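# Insert the piston rod-first into the cylinder

## Task

Lower the piston into the cylinder with its rod leading, and push it in far enough that the piston crown ends up beneath the rim at the top of the cylinder.

## Robot and tools

Robot: two six-joint arms with parallel grippers, left_arm and right_arm, set on a table. The scene frame has its origin at table-top height, halfway between the nominal arm bases; +x points out over the table, +y toward left_arm, +z up. Actual bases sit near left_arm (-0.001, +0.320, +0.037) m and right_arm (+0.017, -0.300, +0.045) m, each turned very slightly about z. Arm names do not match image sides. Printed hand positions and orientations can be wrong by a few centimetres, more at long reach.

Joint order (used in every command row and every per-joint result list): waist, elbow, wrist pitch, shoulder, wrist roll, wrist yaw, then the gripper opening. Note shoulder is fourth, not second. Stated ranges in radians: waist -2.618 to 3.054, shoulder 0.000 to 3.142, elbow 0.000 to 3.142, wrist pitch -1.571 to 1.571, wrist yaw -1.571 to 1.571, wrist roll -2.094 to 2.094. Real ends may differ by up to 0.059 rad; a target beyond that margin (and beyond the current angle) is refused, and one past the real end is clipped, reported as "joint sent to its limit". Opening runs from -1 (closed) to +1 (fully open, pads 0.094 m apart).

A row is always 14 plain numbers: left_arm's six joint angles plus its opening, then right_arm's six plus its opening. All joint numbers are absolute target angles in radians, not offsets. Resend the current command for an arm or gripper you want to leave alone; a 0 opening is a real command (half open).

Tools:
- execute_actions(actions, cameras): actions is a list of actions; each action is a table of up to 15 rows, one per 1/30 s step, and the last row is held for the remaining steps. Images return only when actions is empty or cameras names them (["all"] for every camera, [] for none). An empty list also reports the scene number and the task.
- move(target, speed, blend, opening_speed, grip_force, blocking, cameras): target is one 14-number row or a list of up to 15 rows, all absolute joint angles. Joints move together, so the hand traces a curve and does not avoid obstacles or the other arm. speed is the peak speed in rad/s of the joint with the longest way to go (0.01 to 12.57, default 0.5), one number or one per target. blend (rad) rounds corners between listed targets; 0 stops at each. opening_speed sets how fast the opening changes per second on the -1..+1 scale (minimum 0.2); use it to close gently. grip_force is the per-pad force cap in newtons, 10 to 50, one value or one per arm; it persists, and low values close slowly. blocking=false returns after about 0.5 s while the move continues; a new move replaces it. The whole list must fit in 10 s. The result adds a "move:" line: done, off_target (resting more than 0.035 rad from target), moving, held, or fault, plus limits=held if steps were withheld. Neither done nor off_target tells you about contact.
- wait(seconds 0 to 10): robot keeps its last command; a running move continues.
- stop(): brakes a running move; faster moves need more room.
- zoom_image(camera, region [x0,y0,x1,y1] in pixels, at most 504 x 504): enlarges part of the newest image from cam_head_left, cam_head_right, cam_left_wrist or cam_right_wrist (each 896x504). Head cameras are on a fixed stand behind the arms; wrist cameras ride on the grippers.
- read_manual(section): licence texts only.
- finished_scene(scene): closes the current scene by its number; irreversible. Call only once the piston is in and will stay there.

Results: end_effector_position (m) and end_effector_quat_wxyz in the scene frame; the position is the point midway between the pads, about 1 cm behind the fingertips. The gripper's fingers point along its +z and close along its y. Joint positions and Joint velocities list each arm's joints (rad, rad/s) plus pad gap (m). Joint targets are the angles currently being driven toward; resend them to hold a joint still. Tool commands shows present gripper commands. grip_measured is the measured opening on the command scale; it reads slightly wide when empty and narrower than the part when squeezing. Joint torques (N m) include the arm's weight, carry offsets and noise; entries 1, 2 and 4 wrap at ±28. "joint command not followed" means a clearance check altered targets. Velocities may show "within noise".

Motion notes: joint targets may lead measured angles by at most 0.339 rad (waist, shoulder, elbow) or 2.2 rad (wrist joints) per step, and a step that would shift the hand over 200 mm is scaled back. Tiny turns may not start. Unfinished motion should be re-commanded. The scene keeps running while you think.

Cautions: do not let the piston or cylinder fall off the table or be left off it. Avoid drops, releasing a moving part, fast impacts and hard pushes into the table or fixtures; approach contact slowly with targets only just past the contact. Never let the arms collide or one gripper pinch the other's fingers. Avoid strain on wrist camera cables. Loose objects may get nudged occasionally, so recheck before releasing. Motors heat when holding loads, reaching far or pushing against something unreachable: MOTOR HOT appears near 75 °C, at 90 °C the arm folds and stops for the scene, at 100 °C it goes limp. To release, command an opening well above grip_measured.

Each tool is called after "Request:" by a JSON object that holds its "name" and its "arguments", one argument or row to a line.

## Session

Request:
{"name": "execute_actions", "arguments": {
  "actions": []
}}

Scene clock: 0.00 s.
left_arm: end_effector_position=(+0.3851, +0.3316, +0.1228) grip_measured=+1.000 end_effector_quat_wxyz=(+0.538, -0.023, +0.841, -0.056) | right_arm: end_effector_position=(+0.4177, -0.3083, +0.1475) grip_measured=+1.000 end_effector_quat_wxyz=(+0.589, +0.012, +0.808, -0.003)
Joint names: [waist, elbow, wrist pitch, shoulder, wrist roll, wrist yaw]
Joint positions: left_arm=[0.111 0.379 0.665 1.479 -0.056 0.165 0.094] | right_arm=[0.004 0.366 0.866 1.543 0.009 -0.003 0.094]
Joint velocities: within noise
Joint torques (N m): no reading
Motor temperatures (°C): left_arm=[29 28 30 27 27 27 25] | right_arm=[30 31 29 28 28 29 28]
Heat: left arm: 30 °C; right arm: 31 °C.
Joint targets: left_arm=[0.111 0.388 0.667 1.470 -0.055 0.167] | right_arm=[0.004 0.374 0.870 1.536 0.008 -0.003]
Tool commands: left_gripper/opening=+1.0 right_gripper/opening=+1.0

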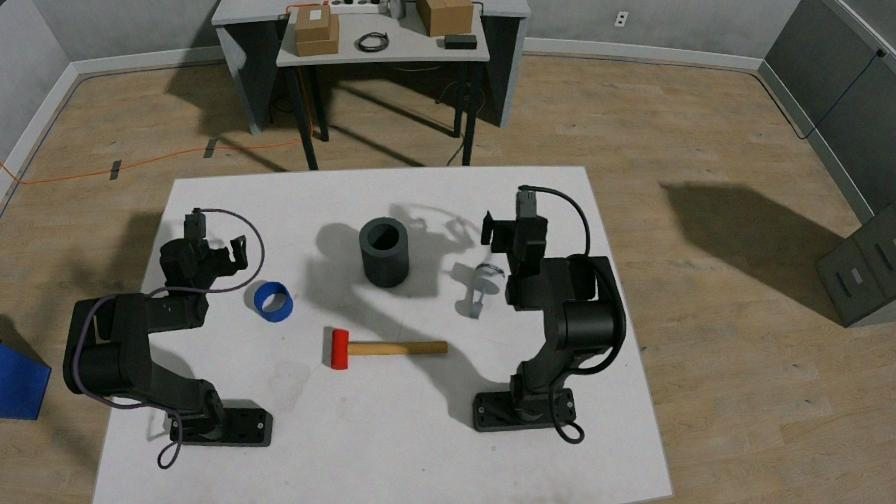

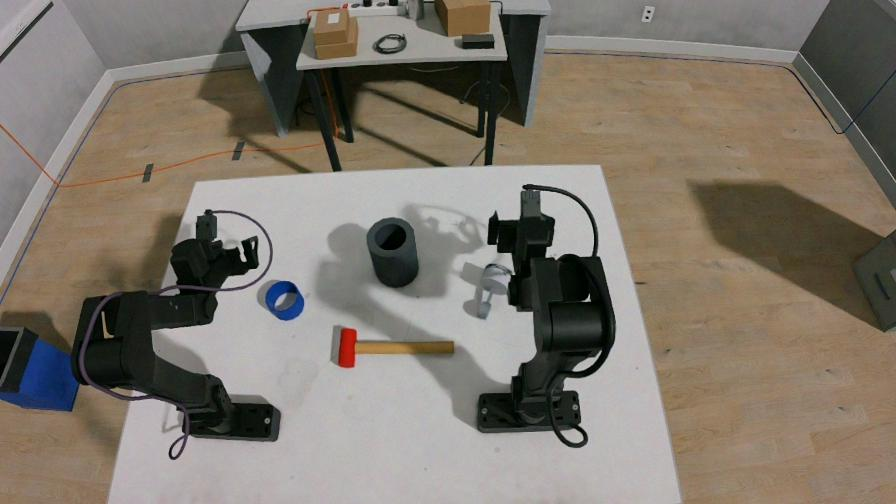

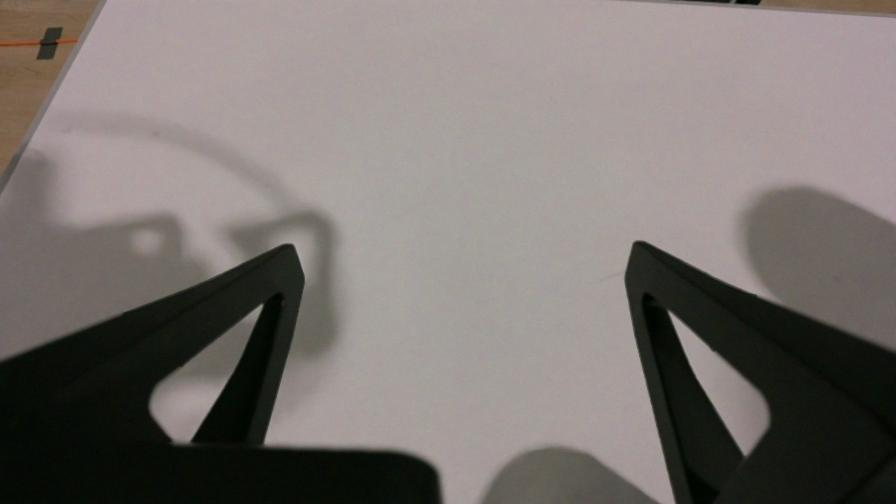

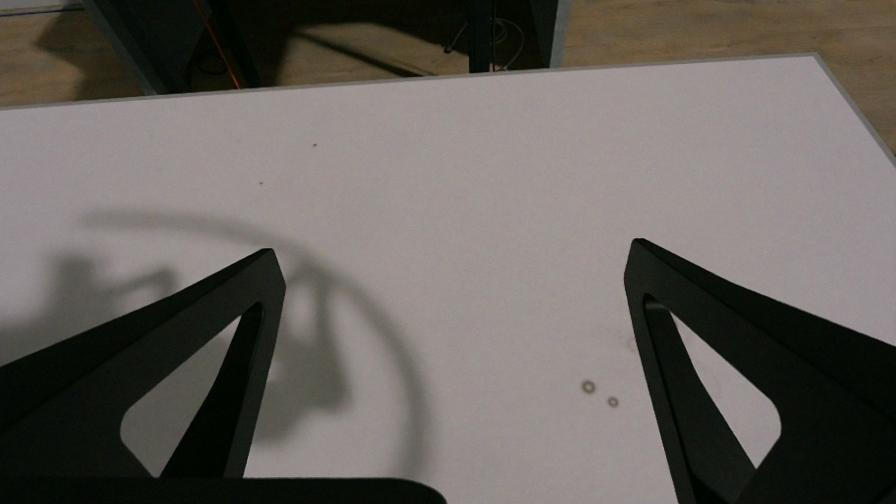

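Request:
{"name": "zoom_image", "arguments": {
  "camera": "cam_head_left",
  "region": [340, 190, 560, 360]
}}

Request:
{"name": "zoom_image", "arguments": {
  "camera": "cam_head_right",
  "region": [340, 190, 560, 360]
}}

Scaled by 2.291 from the camera's 896x504 image, which has a finer 1280x720 frame.

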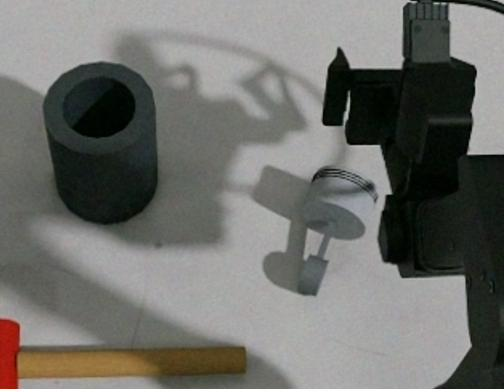

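Scaled by 2.291 from the camera's 896x504 image, which has a finer 1280x720 frame.

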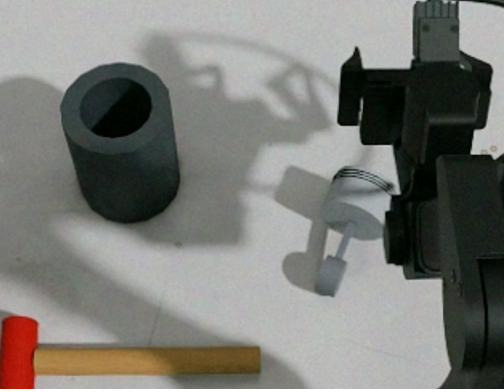

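Request:
{"name": "move", "arguments": {
  "target": [0.111, 0.388, 0.667, 1.470, -0.055, 0.167, 1.0, 0.1165, 1.4415, -1.1458, 1.4957, 0.0, 0.0, 1.0],
  "speed": 1.5,
  "cameras": ["cam_right_wrist", "cam_head_left", "cam_head_right"]
}}

Scene clock: 23.67 s.
left_arm: end_effector_position=(+0.3851, +0.3316, +0.1228) grip_measured=+1.000 end_effector_quat_wxyz=(+0.538, -0.023, +0.841, -0.056) | right_arm: end_effector_position=(+0.3509, -0.2710, +0.2240) grip_measured=+1.000 end_effector_quat_wxyz=(+0.161, -0.040, +0.986, +0.008)
Joint names: [waist, elbow, wrist pitch, shoulder, wrist roll, wrist yaw]
Joint positions: left_arm=[0.111 0.379 0.665 1.479 -0.056 0.165 0.094] | right_arm=[0.111 1.412 -1.142 1.516 0.003 -0.003 0.094]
Joint torques (N m): left_arm=[-0.05 6.11 1.37 -4.57 0.01 0.04] | right_arm=[0.65 7.84 0.82 -7.87 -0.03 0.04]
Heat: left arm: 33 °C; right arm: 32 °C.
Joint targets: left_arm=[0.111 0.388 0.667 1.470 -0.055 0.167] | right_arm=[0.117 1.442 -1.146 1.496 0.000 0.000]
move: done
camera_calibration:
cam_right_wrist: T_world_to_cam=[[0.0552056, -0.997282, -0.0487986, -0.27887], [-0.936979, -0.0686304, 0.342577, 0.241267], [-0.344995, 0.026811, -0.938221, 0.462158], [0, 0, 0, 1]] pos_world=[0.4009, -0.273945, 0.337345]
Images, in order (width x height): cam_head_left 896x504, cam_head_right 896x504, cam_right_wrist 896x504.

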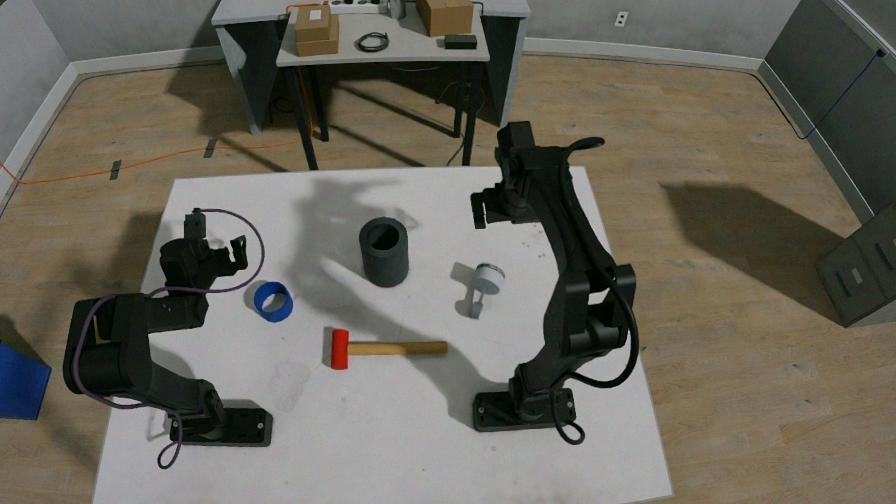

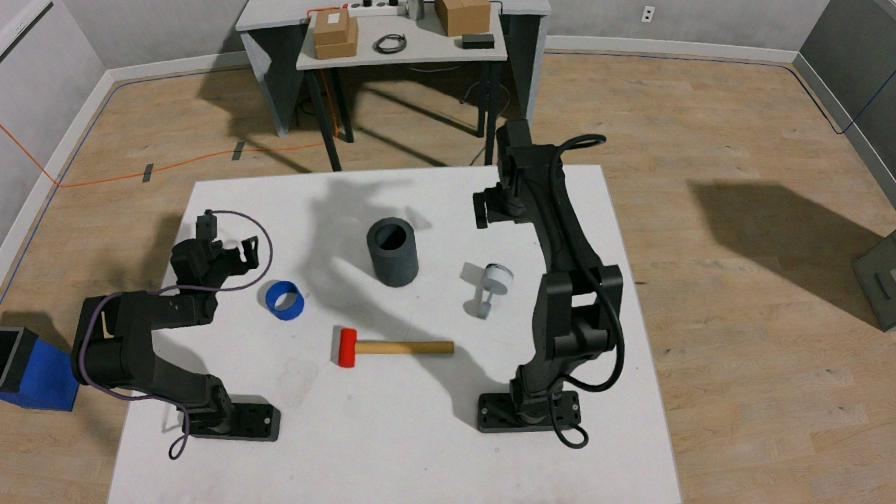

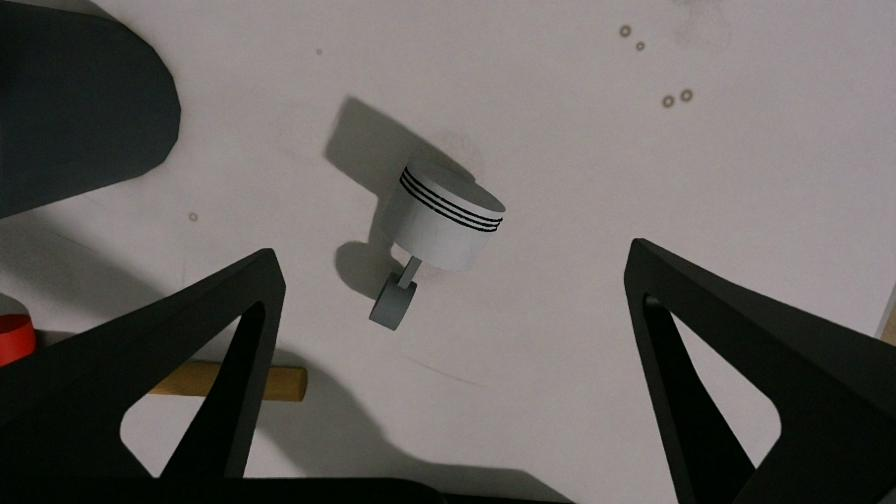

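Request:
{"name": "zoom_image", "arguments": {
  "camera": "cam_right_wrist",
  "region": [320, 130, 540, 350]
}}

Request:
{"name": "zoom_image", "arguments": {
  "camera": "cam_head_left",
  "region": [340, 190, 540, 340]
}}

Request:
{"name": "zoom_image", "arguments": {
  "camera": "cam_head_right",
  "region": [340, 190, 540, 340]
}}

Scaled by 2.291 from the camera's 896x504 image, which has a finer 1280x720 frame.

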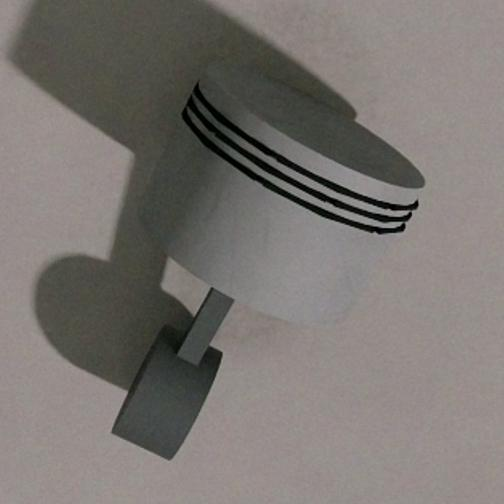

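Scaled by 2.520 from the camera's 896x504 image, which has a finer 1280x720 frame.

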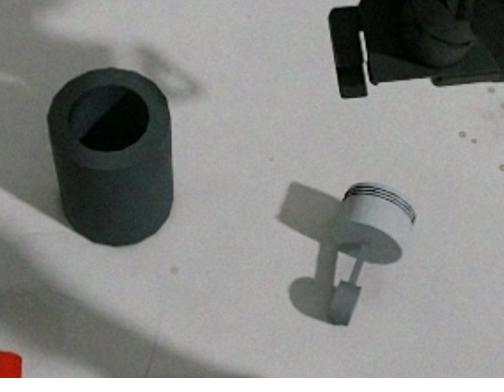

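Scaled by 2.520 from the camera's 896x504 image, which has a finer 1280x720 frame.

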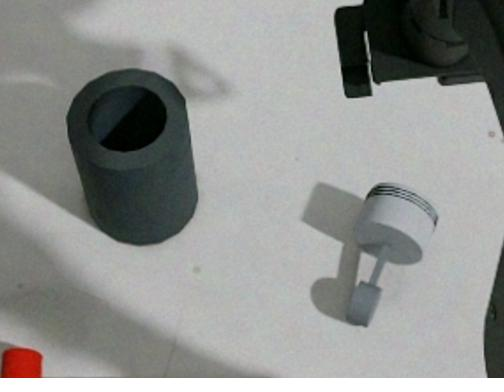

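Request:
{"name": "move", "arguments": {
  "target": [0.111, 0.388, 0.667, 1.470, -0.055, 0.167, 1.0, 0.0392, 1.745, -1.4688, 2.087, 0.4015, -0.119, 1.0],
  "speed": 1.2,
  "cameras": ["cam_right_wrist"]
}}

Scene clock: 45.80 s.
left_arm: end_effector_position=(+0.3851, +0.3316, +0.1228) grip_measured=+1.000 end_effector_quat_wxyz=(+0.538, -0.023, +0.841, -0.056) | right_arm: end_effector_position=(+0.3527, -0.2745, +0.1195) grip_measured=+1.000 end_effector_quat_wxyz=(-0.138, +0.193, +0.971, +0.028)
Joint names: [waist, elbow, wrist pitch, shoulder, wrist roll, wrist yaw]
Joint positions: left_arm=[0.111 0.379 0.665 1.479 -0.056 0.165 0.094] | right_arm=[0.042 1.717 -1.461 2.087 0.391 -0.112 0.094]
Joint torques (N m): left_arm=[-0.05 6.11 1.37 -4.59 0.01 0.04] | right_arm=[-0.35 6.91 -0.45 -10.32 0.12 -0.12]
Heat: left arm: 34 °C; right arm: 32 °C.
Joint targets: left_arm=[0.111 0.388 0.667 1.470 -0.055 0.167] | right_arm=[0.039 1.745 -1.469 2.087 0.402 -0.119]
move: done
camera_calibration:
cam_right_wrist: T_world_to_cam=[[-0.425308, -0.904739, -0.0236848, -0.095755], [-0.529519, 0.227528, 0.817215, 0.159432], [-0.733977, 0.36011, -0.575846, 0.550286], [0, 0, 0, 1]] pos_world=[0.447595, -0.321072, 0.184322]
Images, in order (width x height): cam_right_wrist 896x504.

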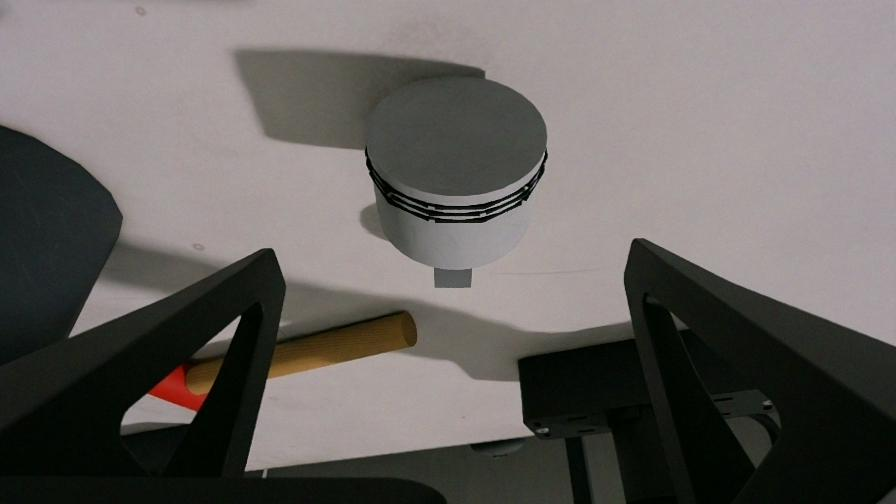

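Request:
{"name": "zoom_image", "arguments": {
  "camera": "cam_right_wrist",
  "region": [340, 60, 580, 300]
}}

Scaled by 2.100 from the camera's 896x504 image, which has a finer 1280x720 frame.

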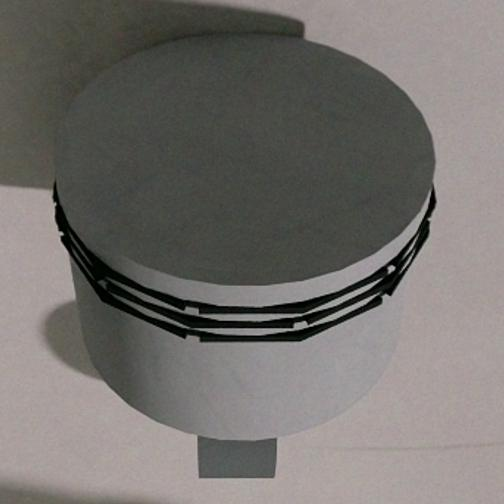

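Request:
{"name": "move", "arguments": {
  "target": [
    [0.111, 0.388, 0.667, 1.470, -0.055, 0.167, 1.0, 0.0464, 1.5397, -1.283, 2.091, 0.452, -0.143, 1.0],
    [0.111, 0.388, 0.667, 1.470, -0.055, 0.167, 1.0, 0.0617, 1.4048, -1.127, 2.110, 0.467, -0.147, 1.0]
  ],
  "speed": 0.5,
  "blend": [0.03, 0],
  "cameras": ["cam_right_wrist"]
}}

Scene clock: 56.03 s.
left_arm: end_effector_position=(+0.3851, +0.3316, +0.1228) grip_measured=+1.000 end_effector_quat_wxyz=(+0.538, -0.023, +0.841, -0.056) | right_arm: end_effector_position=(+0.3341, -0.2647, +0.0414) grip_measured=+1.000 end_effector_quat_wxyz=(-0.139, +0.219, +0.965, +0.038)
Joint names: [waist, elbow, wrist pitch, shoulder, wrist roll, wrist yaw]
Joint positions: left_arm=[0.111 0.379 0.665 1.479 -0.056 0.165 0.094] | right_arm=[0.057 1.412 -1.137 2.101 0.457 -0.141 0.094]
Joint torques (N m): left_arm=[-0.06 6.09 1.37 -4.57 0.01 0.04] | right_arm=[0.53 3.73 -0.22 -9.16 0.07 -0.14]
Heat: left arm: 34 °C; right arm: 32 °C.
Joint targets: left_arm=[0.111 0.388 0.667 1.470 -0.055 0.167] | right_arm=[0.062 1.405 -1.127 2.110 0.467 -0.147]
move: done
camera_calibration:
cam_right_wrist: T_world_to_cam=[[-0.47538, -0.879154, -0.0331918, -0.0728015], [-0.513878, 0.246848, 0.821581, 0.210835], [-0.714103, 0.40762, -0.569125, 0.493765], [0, 0, 0, 1]] pos_world=[0.426335, -0.317317, 0.10538]
Images, in order (width x height): cam_right_wrist 896x504.

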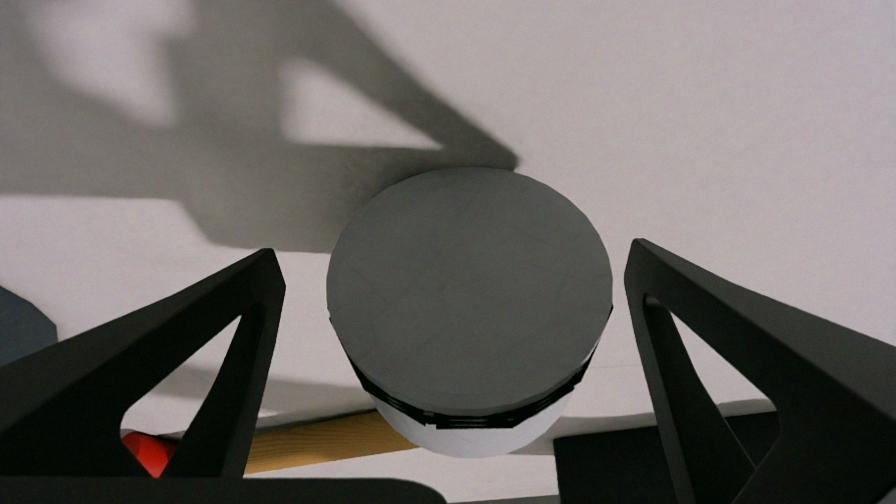

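Request:
{"name": "move", "arguments": {
  "target": [0.111, 0.388, 0.667, 1.470, -0.055, 0.167, 1.0, 0.039, 1.464, -1.177, 2.088, 0.434, -0.130, 1.0],
  "speed": 0.5,
  "cameras": ["cam_right_wrist"]
}}

Scene clock: 68.90 s.
left_arm: end_effector_position=(+0.3851, +0.3316, +0.1228) grip_measured=+1.000 end_effector_quat_wxyz=(+0.538, -0.023, +0.841, -0.056) | right_arm: end_effector_position=(+0.3358, -0.2688, +0.0477) grip_measured=+1.000 end_effector_quat_wxyz=(-0.142, +0.215, +0.966, +0.039)
Joint names: [waist, elbow, wrist pitch, shoulder, wrist roll, wrist yaw]
Joint positions: left_arm=[0.111 0.379 0.665 1.479 -0.056 0.165 0.094] | right_arm=[0.044 1.438 -1.169 2.101 0.435 -0.141 0.094]
Joint torques (N m): left_arm=[-0.05 6.11 1.37 -4.59 0.01 0.04] | right_arm=[-0.43 6.31 -0.47 -11.18 -0.01 0.05]
Motor temperatures (°C): left_arm=[29 30 35 29 27 27 25] | right_arm=[30 32 30 30 28 29 28]
Heat: left arm: 35 °C; right arm: 32 °C.
Joint targets: left_arm=[0.111 0.388 0.667 1.470 -0.055 0.167] | right_arm=[0.039 1.464 -1.177 2.088 0.434 -0.130]
move: done
camera_calibration:
cam_right_wrist: T_world_to_cam=[[-0.467875, -0.883034, -0.0366685, -0.0786874], [-0.513462, 0.23782, 0.824499, 0.204825], [-0.71934, 0.40459, -0.564674, 0.501031], [0, 0, 0, 1]] pos_world=[0.428766, -0.320907, 0.111156]
Images, in order (width x height): cam_right_wrist 896x504.

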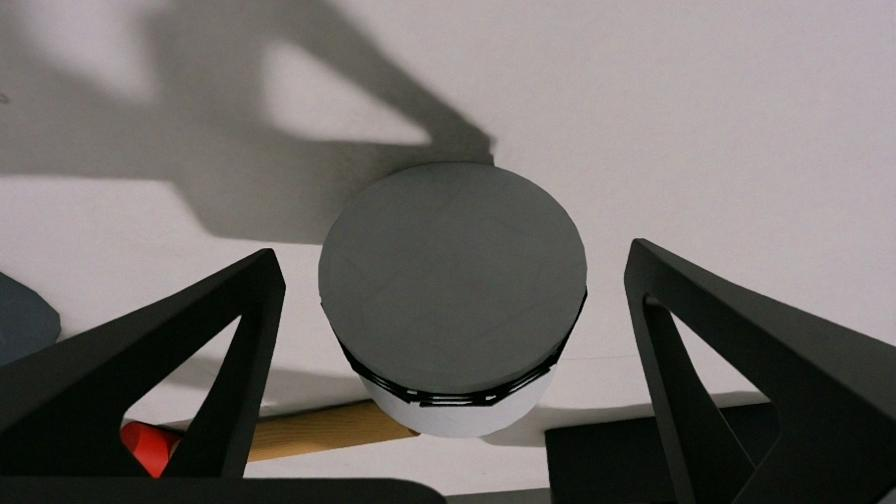

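Request:
{"name": "move", "arguments": {
  "target": [0.111, 0.388, 0.667, 1.470, -0.055, 0.167, 1.0, 0.039, 1.464, -1.177, 2.088, 0.434, -0.130, 0.15],
  "opening_speed": 0.8,
  "cameras": ["cam_right_wrist"]
}}

Scene clock: 71.93 s.
left_arm: end_effector_position=(+0.3851, +0.3316, +0.1228) grip_measured=+1.000 end_effector_quat_wxyz=(+0.538, -0.023, +0.841, -0.056) | right_arm: end_effector_position=(+0.3356, -0.2688, +0.0478) grip_measured=+0.449 end_effector_quat_wxyz=(-0.142, +0.214, +0.966, +0.039)
Joint names: [waist, elbow, wrist pitch, shoulder, wrist roll, wrist yaw]
Joint positions: left_arm=[0.111 0.379 0.665 1.479 -0.056 0.165 0.094] | right_arm=[0.044 1.438 -1.169 2.101 0.434 -0.141 0.068]
Joint torques (N m): left_arm=[-0.05 6.11 1.37 -4.57 0.02 0.04] | right_arm=[-0.44 6.37 -0.44 -11.06 0 0.04]
Heat: left arm: 35 °C; right arm: 32 °C.
Joint targets: left_arm=[0.111 0.388 0.667 1.470 -0.055 0.167] | right_arm=[0.039 1.464 -1.177 2.088 0.434 -0.130]
move: done
camera_calibration:
cam_right_wrist: T_world_to_cam=[[-0.467288, -0.883349, -0.036556, -0.079101], [-0.513084, 0.237282, 0.824889, 0.204481], [-0.719991, 0.404217, -0.564112, 0.501], [0, 0, 0, 1]] pos_world=[0.428669, -0.320906, 0.111054]
Images, in order (width x height): cam_right_wrist 896x504.

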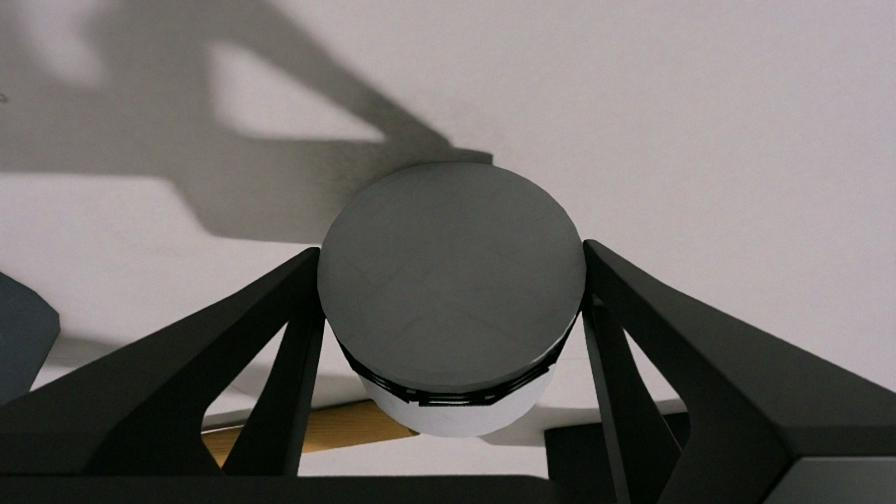

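Request:
{"name": "move", "arguments": {
  "target": [
    [0.111, 0.388, 0.667, 1.470, -0.055, 0.167, 1.0, 0.042, 1.73, -1.455, 2.085, 0.41, -0.118, 0.15],
    [-0.5, 0.39, 0.607, 1.15, 0.0, 0.0, 1.0, 0.25, 0.93, 0.1378, 1.350, 0.0, 0.0, 0.15],
    [-0.736, 0.385, 0.607, 1.075, 0.0, 0.0, 1.0, 0.6964, 0.93, 0.1378, 1.350, 0.0, 0.0, 0.15]
  ],
  "speed": [0.7, 1.2, 0.9],
  "blend": [0.08, 0.1, 0],
  "cameras": ["all"]
}}

Scene clock: 89.93 s.
left_arm: end_effector_position=(+0.2744, +0.0682, +0.2502) grip_measured=+1.000 end_effector_quat_wxyz=(+0.625, +0.268, +0.690, -0.248) | right_arm: end_effector_position=(+0.3649, -0.0176, +0.2647) grip_measured=+0.447 end_effector_quat_wxyz=(+0.510, -0.279, +0.792, +0.187)
Joint names: [waist, elbow, wrist pitch, shoulder, wrist roll, wrist yaw]
Joint positions: left_arm=[-0.731 0.379 0.62 1.097 -0.006 0.011 0.094] | right_arm=[0.702 0.931 0.041 1.395 0.006 -0.014 0.068]
Joint torques (N m): left_arm=[-0.47 7.21 1.3 -3.55 0.07 -0.14] | right_arm=[-0.55 6.23 3.02 -10.03 -0.06 0.13]
Heat: left arm: 36 °C; right arm: 32 °C.
Joint targets: left_arm=[-0.736 0.385 0.607 1.075 0.000 0.000] | right_arm=[0.697 0.930 0.138 1.350 0.000 0.000]
move: off_target (right_arm); right_arm: the wrist pitch is farthest, 0.097 rad from its target
camera_calibration:
cam_left_wrist: T_world_to_cam=[[-0.654188, -0.75432, -0.0551371, 0.24613], [-0.498255, 0.484664, -0.718918, 0.289563], [0.569017, -0.442835, -0.692905, 0.168368], [0, 0, 0, 1]] pos_world=[0.209487, 0.11988, 0.338406]
cam_right_wrist: T_world_to_cam=[[0.643135, -0.763327, -0.0609058, -0.232199], [-0.698237, -0.551918, -0.455908, 0.373545], [0.314391, 0.335737, -0.887941, 0.249959], [0, 0, 0, 1]] pos_world=[0.331573, -0.0549981, 0.378108]

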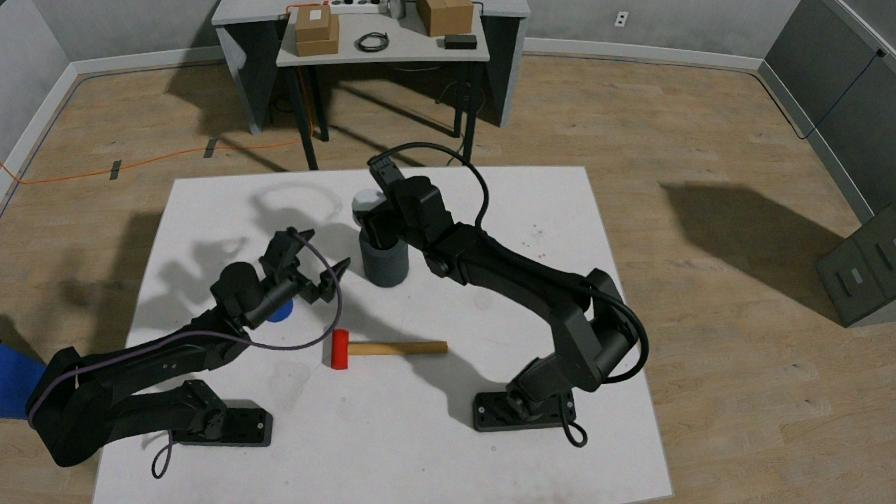

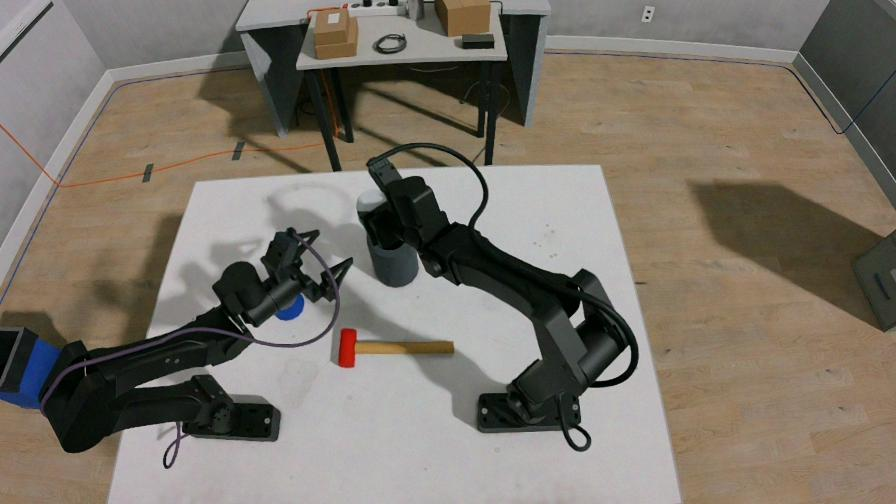

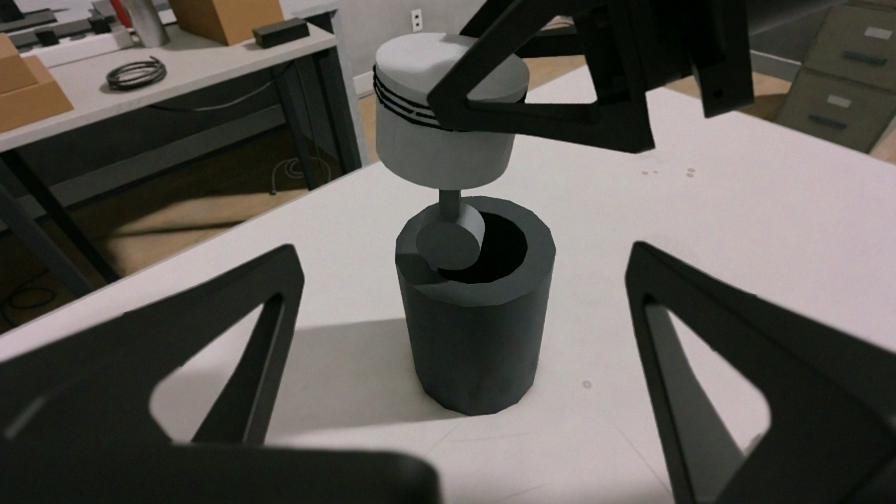

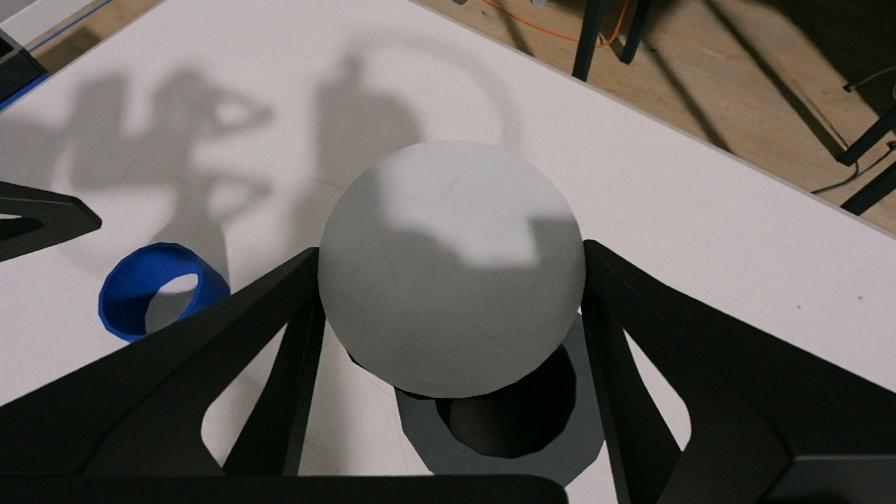

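Request:
{"name": "zoom_image", "arguments": {
  "camera": "cam_left_wrist",
  "region": [330, 10, 630, 430]
}}

Request:
{"name": "zoom_image", "arguments": {
  "camera": "cam_right_wrist",
  "region": [300, 130, 640, 490]
}}

Scaled by 1.200 from the camera's 896x504 image, which has a finer 1280x720 frame.

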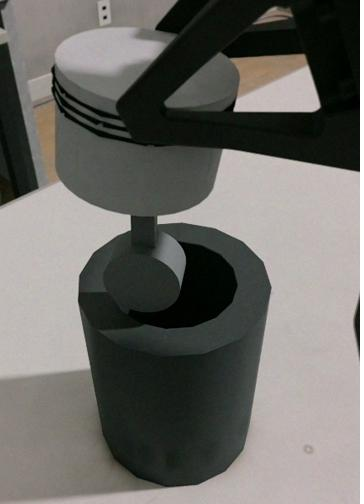

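Scaled by 1.400 from the camera's 896x504 image, which has a finer 1280x720 frame.

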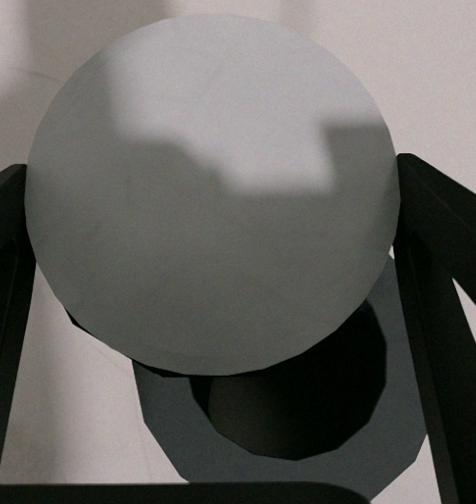

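Request:
{"name": "move", "arguments": {
  "target": [-0.736, 0.385, 0.607, 1.075, 0.0, 0.0, 1.0, 0.660, 1.053, -0.093, 1.385, 0.0, 0.008, 0.15],
  "speed": 0.6,
  "cameras": ["cam_left_wrist", "cam_right_wrist", "cam_head_left"]
}}

Scene clock: 104.73 s.
left_arm: end_effector_position=(+0.2744, +0.0682, +0.2502) grip_measured=+1.000 end_effector_quat_wxyz=(+0.625, +0.268, +0.690, -0.248) | right_arm: end_effector_position=(+0.3651, -0.0407, +0.2490) grip_measured=+0.447 end_effector_quat_wxyz=(+0.456, -0.273, +0.833, +0.153)
Joint names: [waist, elbow, wrist pitch, shoulder, wrist roll, wrist yaw]
Joint positions: left_arm=[-0.731 0.379 0.62 1.097 -0.006 0.011 0.094] | right_arm=[0.665 0.996 -0.168 1.395 0.005 -0.004 0.068]
Joint torques (N m): left_arm=[-0.46 7.2 1.3 -3.54 0.07 -0.14] | right_arm=[-0.35 10.77 2.65 -6.52 -0.02 0.12]
Motor temperatures (°C): left_arm=[29 31 36 29 27 27 25] | right_arm=[30 32 35 31 28 29 29]
Heat: left arm: 36 °C; right arm: 35 °C.
Joint targets: left_arm=[-0.736 0.385 0.607 1.075 0.000 0.000] | right_arm=[0.660 1.053 -0.093 1.385 0.000 0.008]
move: off_target (right_arm); right_arm: the wrist pitch is farthest, 0.075 rad from its target
camera_calibration:
cam_left_wrist: T_world_to_cam=[[-0.654188, -0.75432, -0.0551371, 0.24613], [-0.498255, 0.484664, -0.718918, 0.289563], [0.569017, -0.442835, -0.692905, 0.168368], [0, 0, 0, 1]] pos_world=[0.209487, 0.11988, 0.338406]
cam_right_wrist: T_world_to_cam=[[0.600509, -0.797512, -0.0580017, -0.237557], [-0.767008, -0.553998, -0.323706, 0.345858], [0.226026, 0.238876, -0.944378, 0.286097], [0, 0, 0, 1]] pos_world=[0.343265, -0.0661918, 0.368361]
Images, in order (width x height): cam_head_left 896x504, cam_left_wrist 896x504, cam_right_wrist 896x504.

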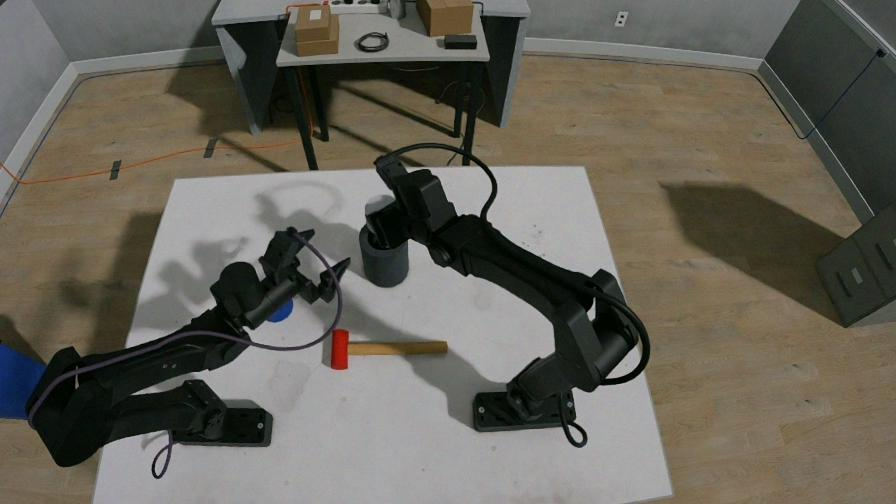

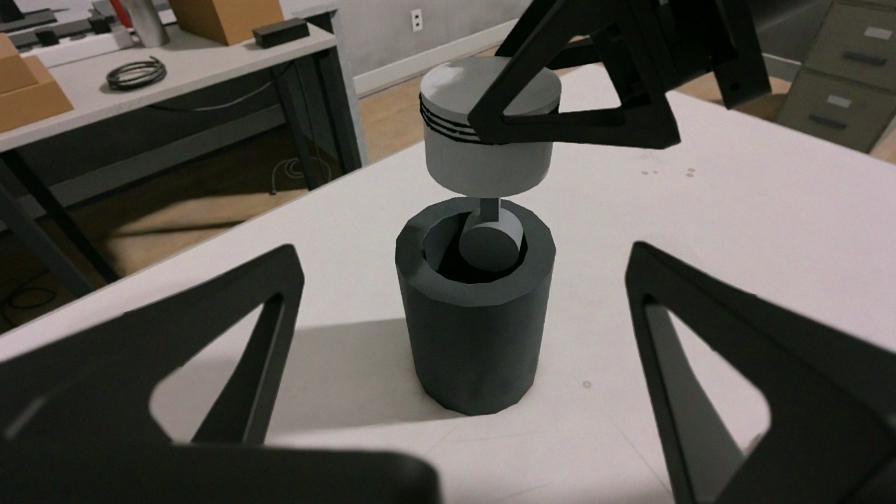

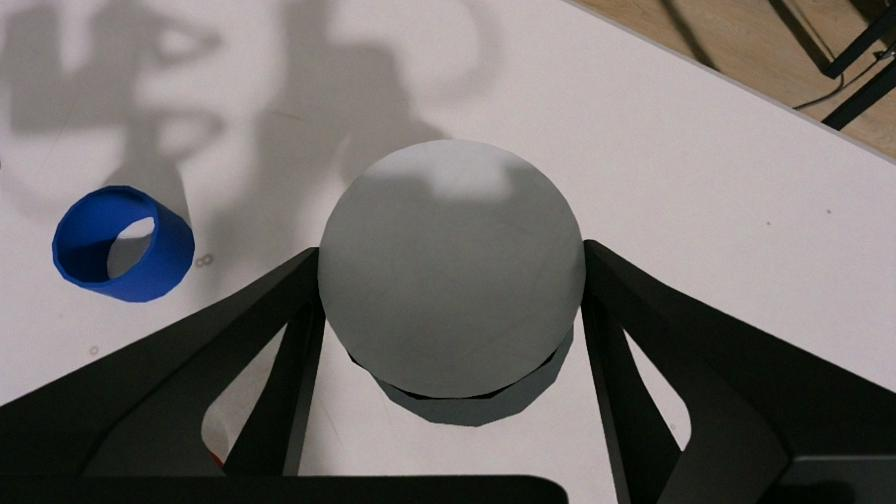

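Request:
{"name": "zoom_image", "arguments": {
  "camera": "cam_left_wrist",
  "region": [380, 40, 600, 320]
}}

Request:
{"name": "zoom_image", "arguments": {
  "camera": "cam_head_left",
  "region": [340, 180, 440, 300]
}}

Scaled by 1.800 from the camera's 896x504 image, which has a finer 1280x720 frame.

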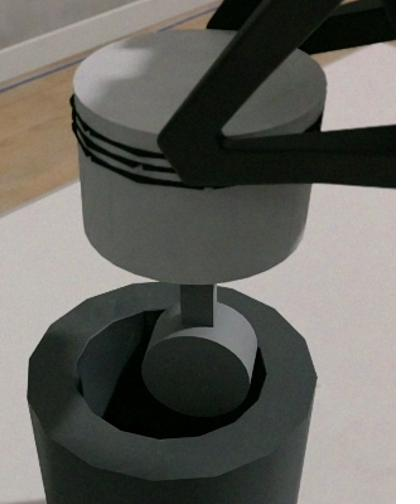

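Scaled by 4.200 from the camera's 896x504 image, which has a finer 1280x720 frame.

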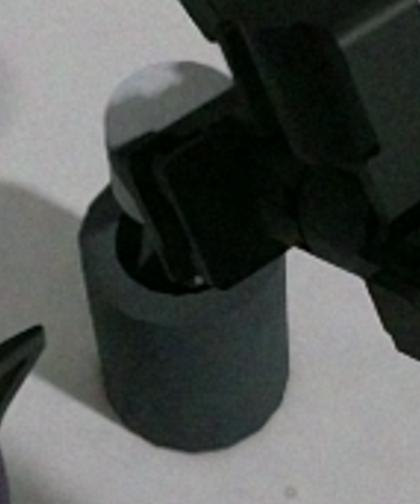

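Request:
{"name": "zoom_image", "arguments": {
  "camera": "cam_right_wrist",
  "region": [310, 300, 600, 450]
}}

Scaled by 1.738 from the camera's 896x504 image, which has a finer 1280x720 frame.

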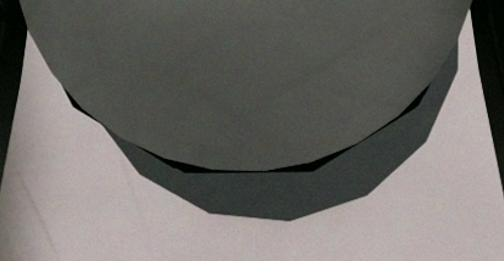

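Request:
{"name": "move", "arguments": {
  "target": [-0.736, 0.385, 0.607, 1.075, 0.0, 0.0, 1.0, 0.660, 0.876, 0.133, 1.489, 0.0, 0.008, 0.15],
  "speed": 0.4,
  "cameras": ["cam_left_wrist", "cam_right_wrist", "cam_head_right"]
}}

Scene clock: 122.50 s.
left_arm: end_effector_position=(+0.2744, +0.0682, +0.2502) grip_measured=+1.000 end_effector_quat_wxyz=(+0.625, +0.268, +0.690, -0.248) | right_arm: end_effector_position=(+0.3720, -0.0357, +0.1907) grip_measured=+0.447 end_effector_quat_wxyz=(+0.446, -0.276, +0.838, +0.150)
Joint names: [waist, elbow, wrist pitch, shoulder, wrist roll, wrist yaw]
Joint positions: left_arm=[-0.731 0.379 0.62 1.097 -0.006 0.011 0.094] | right_arm=[0.665 0.868 0.042 1.501 0.003 -0.004 0.068]
Joint torques (N m): left_arm=[-0.47 7.2 1.3 -3.55 0.07 -0.14] | right_arm=[-0.39 6.49 2.84 -7.5 -0.03 0.12]
Heat: left arm: 36 °C; right arm: 37 °C.
Joint targets: left_arm=[-0.736 0.385 0.607 1.075 0.000 0.000] | right_arm=[0.660 0.876 0.133 1.489 0.000 0.008]
move: off_target (right_arm); right_arm: the wrist pitch is farthest, 0.091 rad from its target
camera_calibration:
cam_left_wrist: T_world_to_cam=[[-0.654188, -0.75432, -0.0551371, 0.24613], [-0.498255, 0.484664, -0.718918, 0.289563], [0.569017, -0.442835, -0.692905, 0.168368], [0, 0, 0, 1]] pos_world=[0.209487, 0.11988, 0.338406]
cam_right_wrist: T_world_to_cam=[[0.600112, -0.79789, -0.0568895, -0.241078], [-0.772425, -0.559536, -0.300466, 0.332494], [0.207907, 0.224256, -0.952094, 0.235998], [0, 0, 0, 1]] pos_world=[0.352434, -0.0592356, 0.310881]
Images, in order (width x height): cam_head_right 896x504, cam_left_wrist 896x504, cam_right_wrist 896x504.

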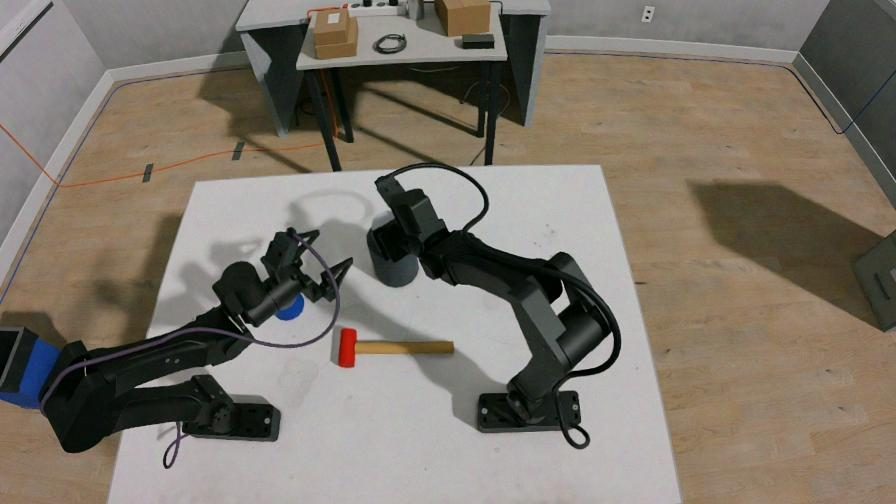

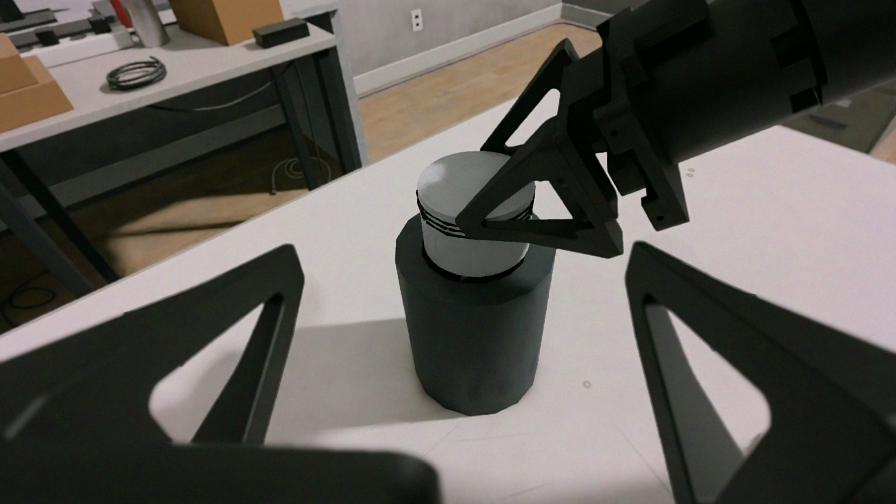

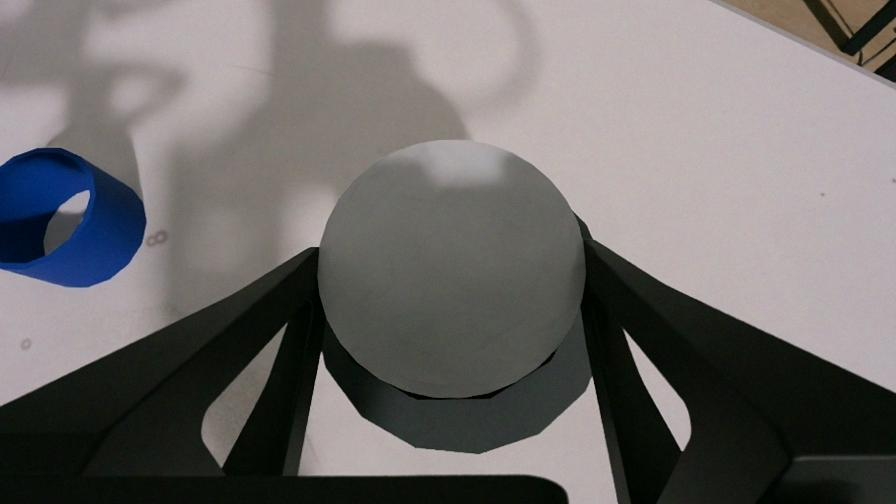

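Request:
{"name": "zoom_image", "arguments": {
  "camera": "cam_left_wrist",
  "region": [380, 140, 580, 320]
}}

Request:
{"name": "zoom_image", "arguments": {
  "camera": "cam_right_wrist",
  "region": [310, 200, 610, 470]
}}

Request:
{"name": "zoom_image", "arguments": {
  "camera": "cam_head_right",
  "region": [350, 190, 440, 300]
}}

Scaled by 2.520 from the camera's 896x504 image, which has a finer 1280x720 frame.

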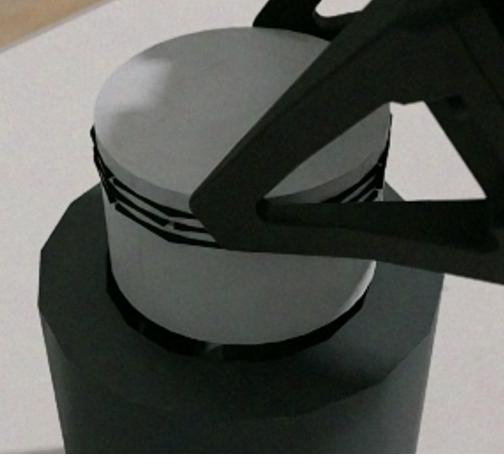

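Scaled by 1.680 from the camera's 896x504 image, which has a finer 1280x720 frame.

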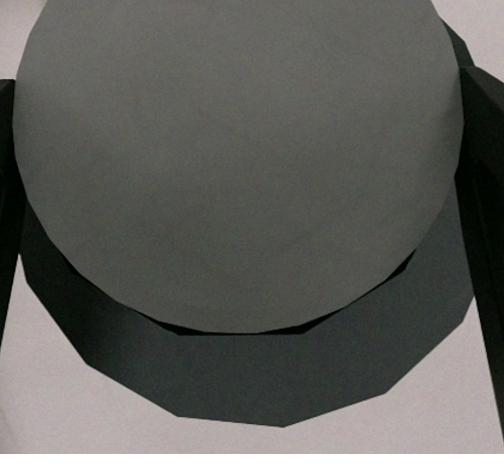

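Scaled by 4.582 from the camera's 896x504 image, which has a finer 1280x720 frame.

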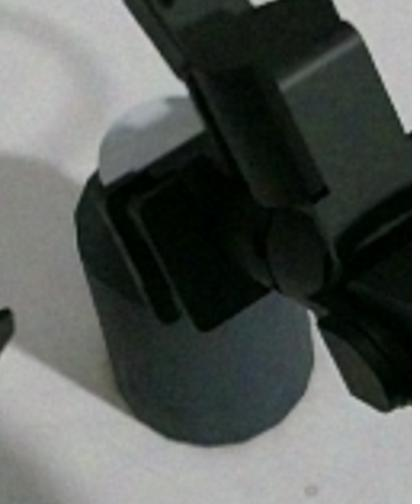

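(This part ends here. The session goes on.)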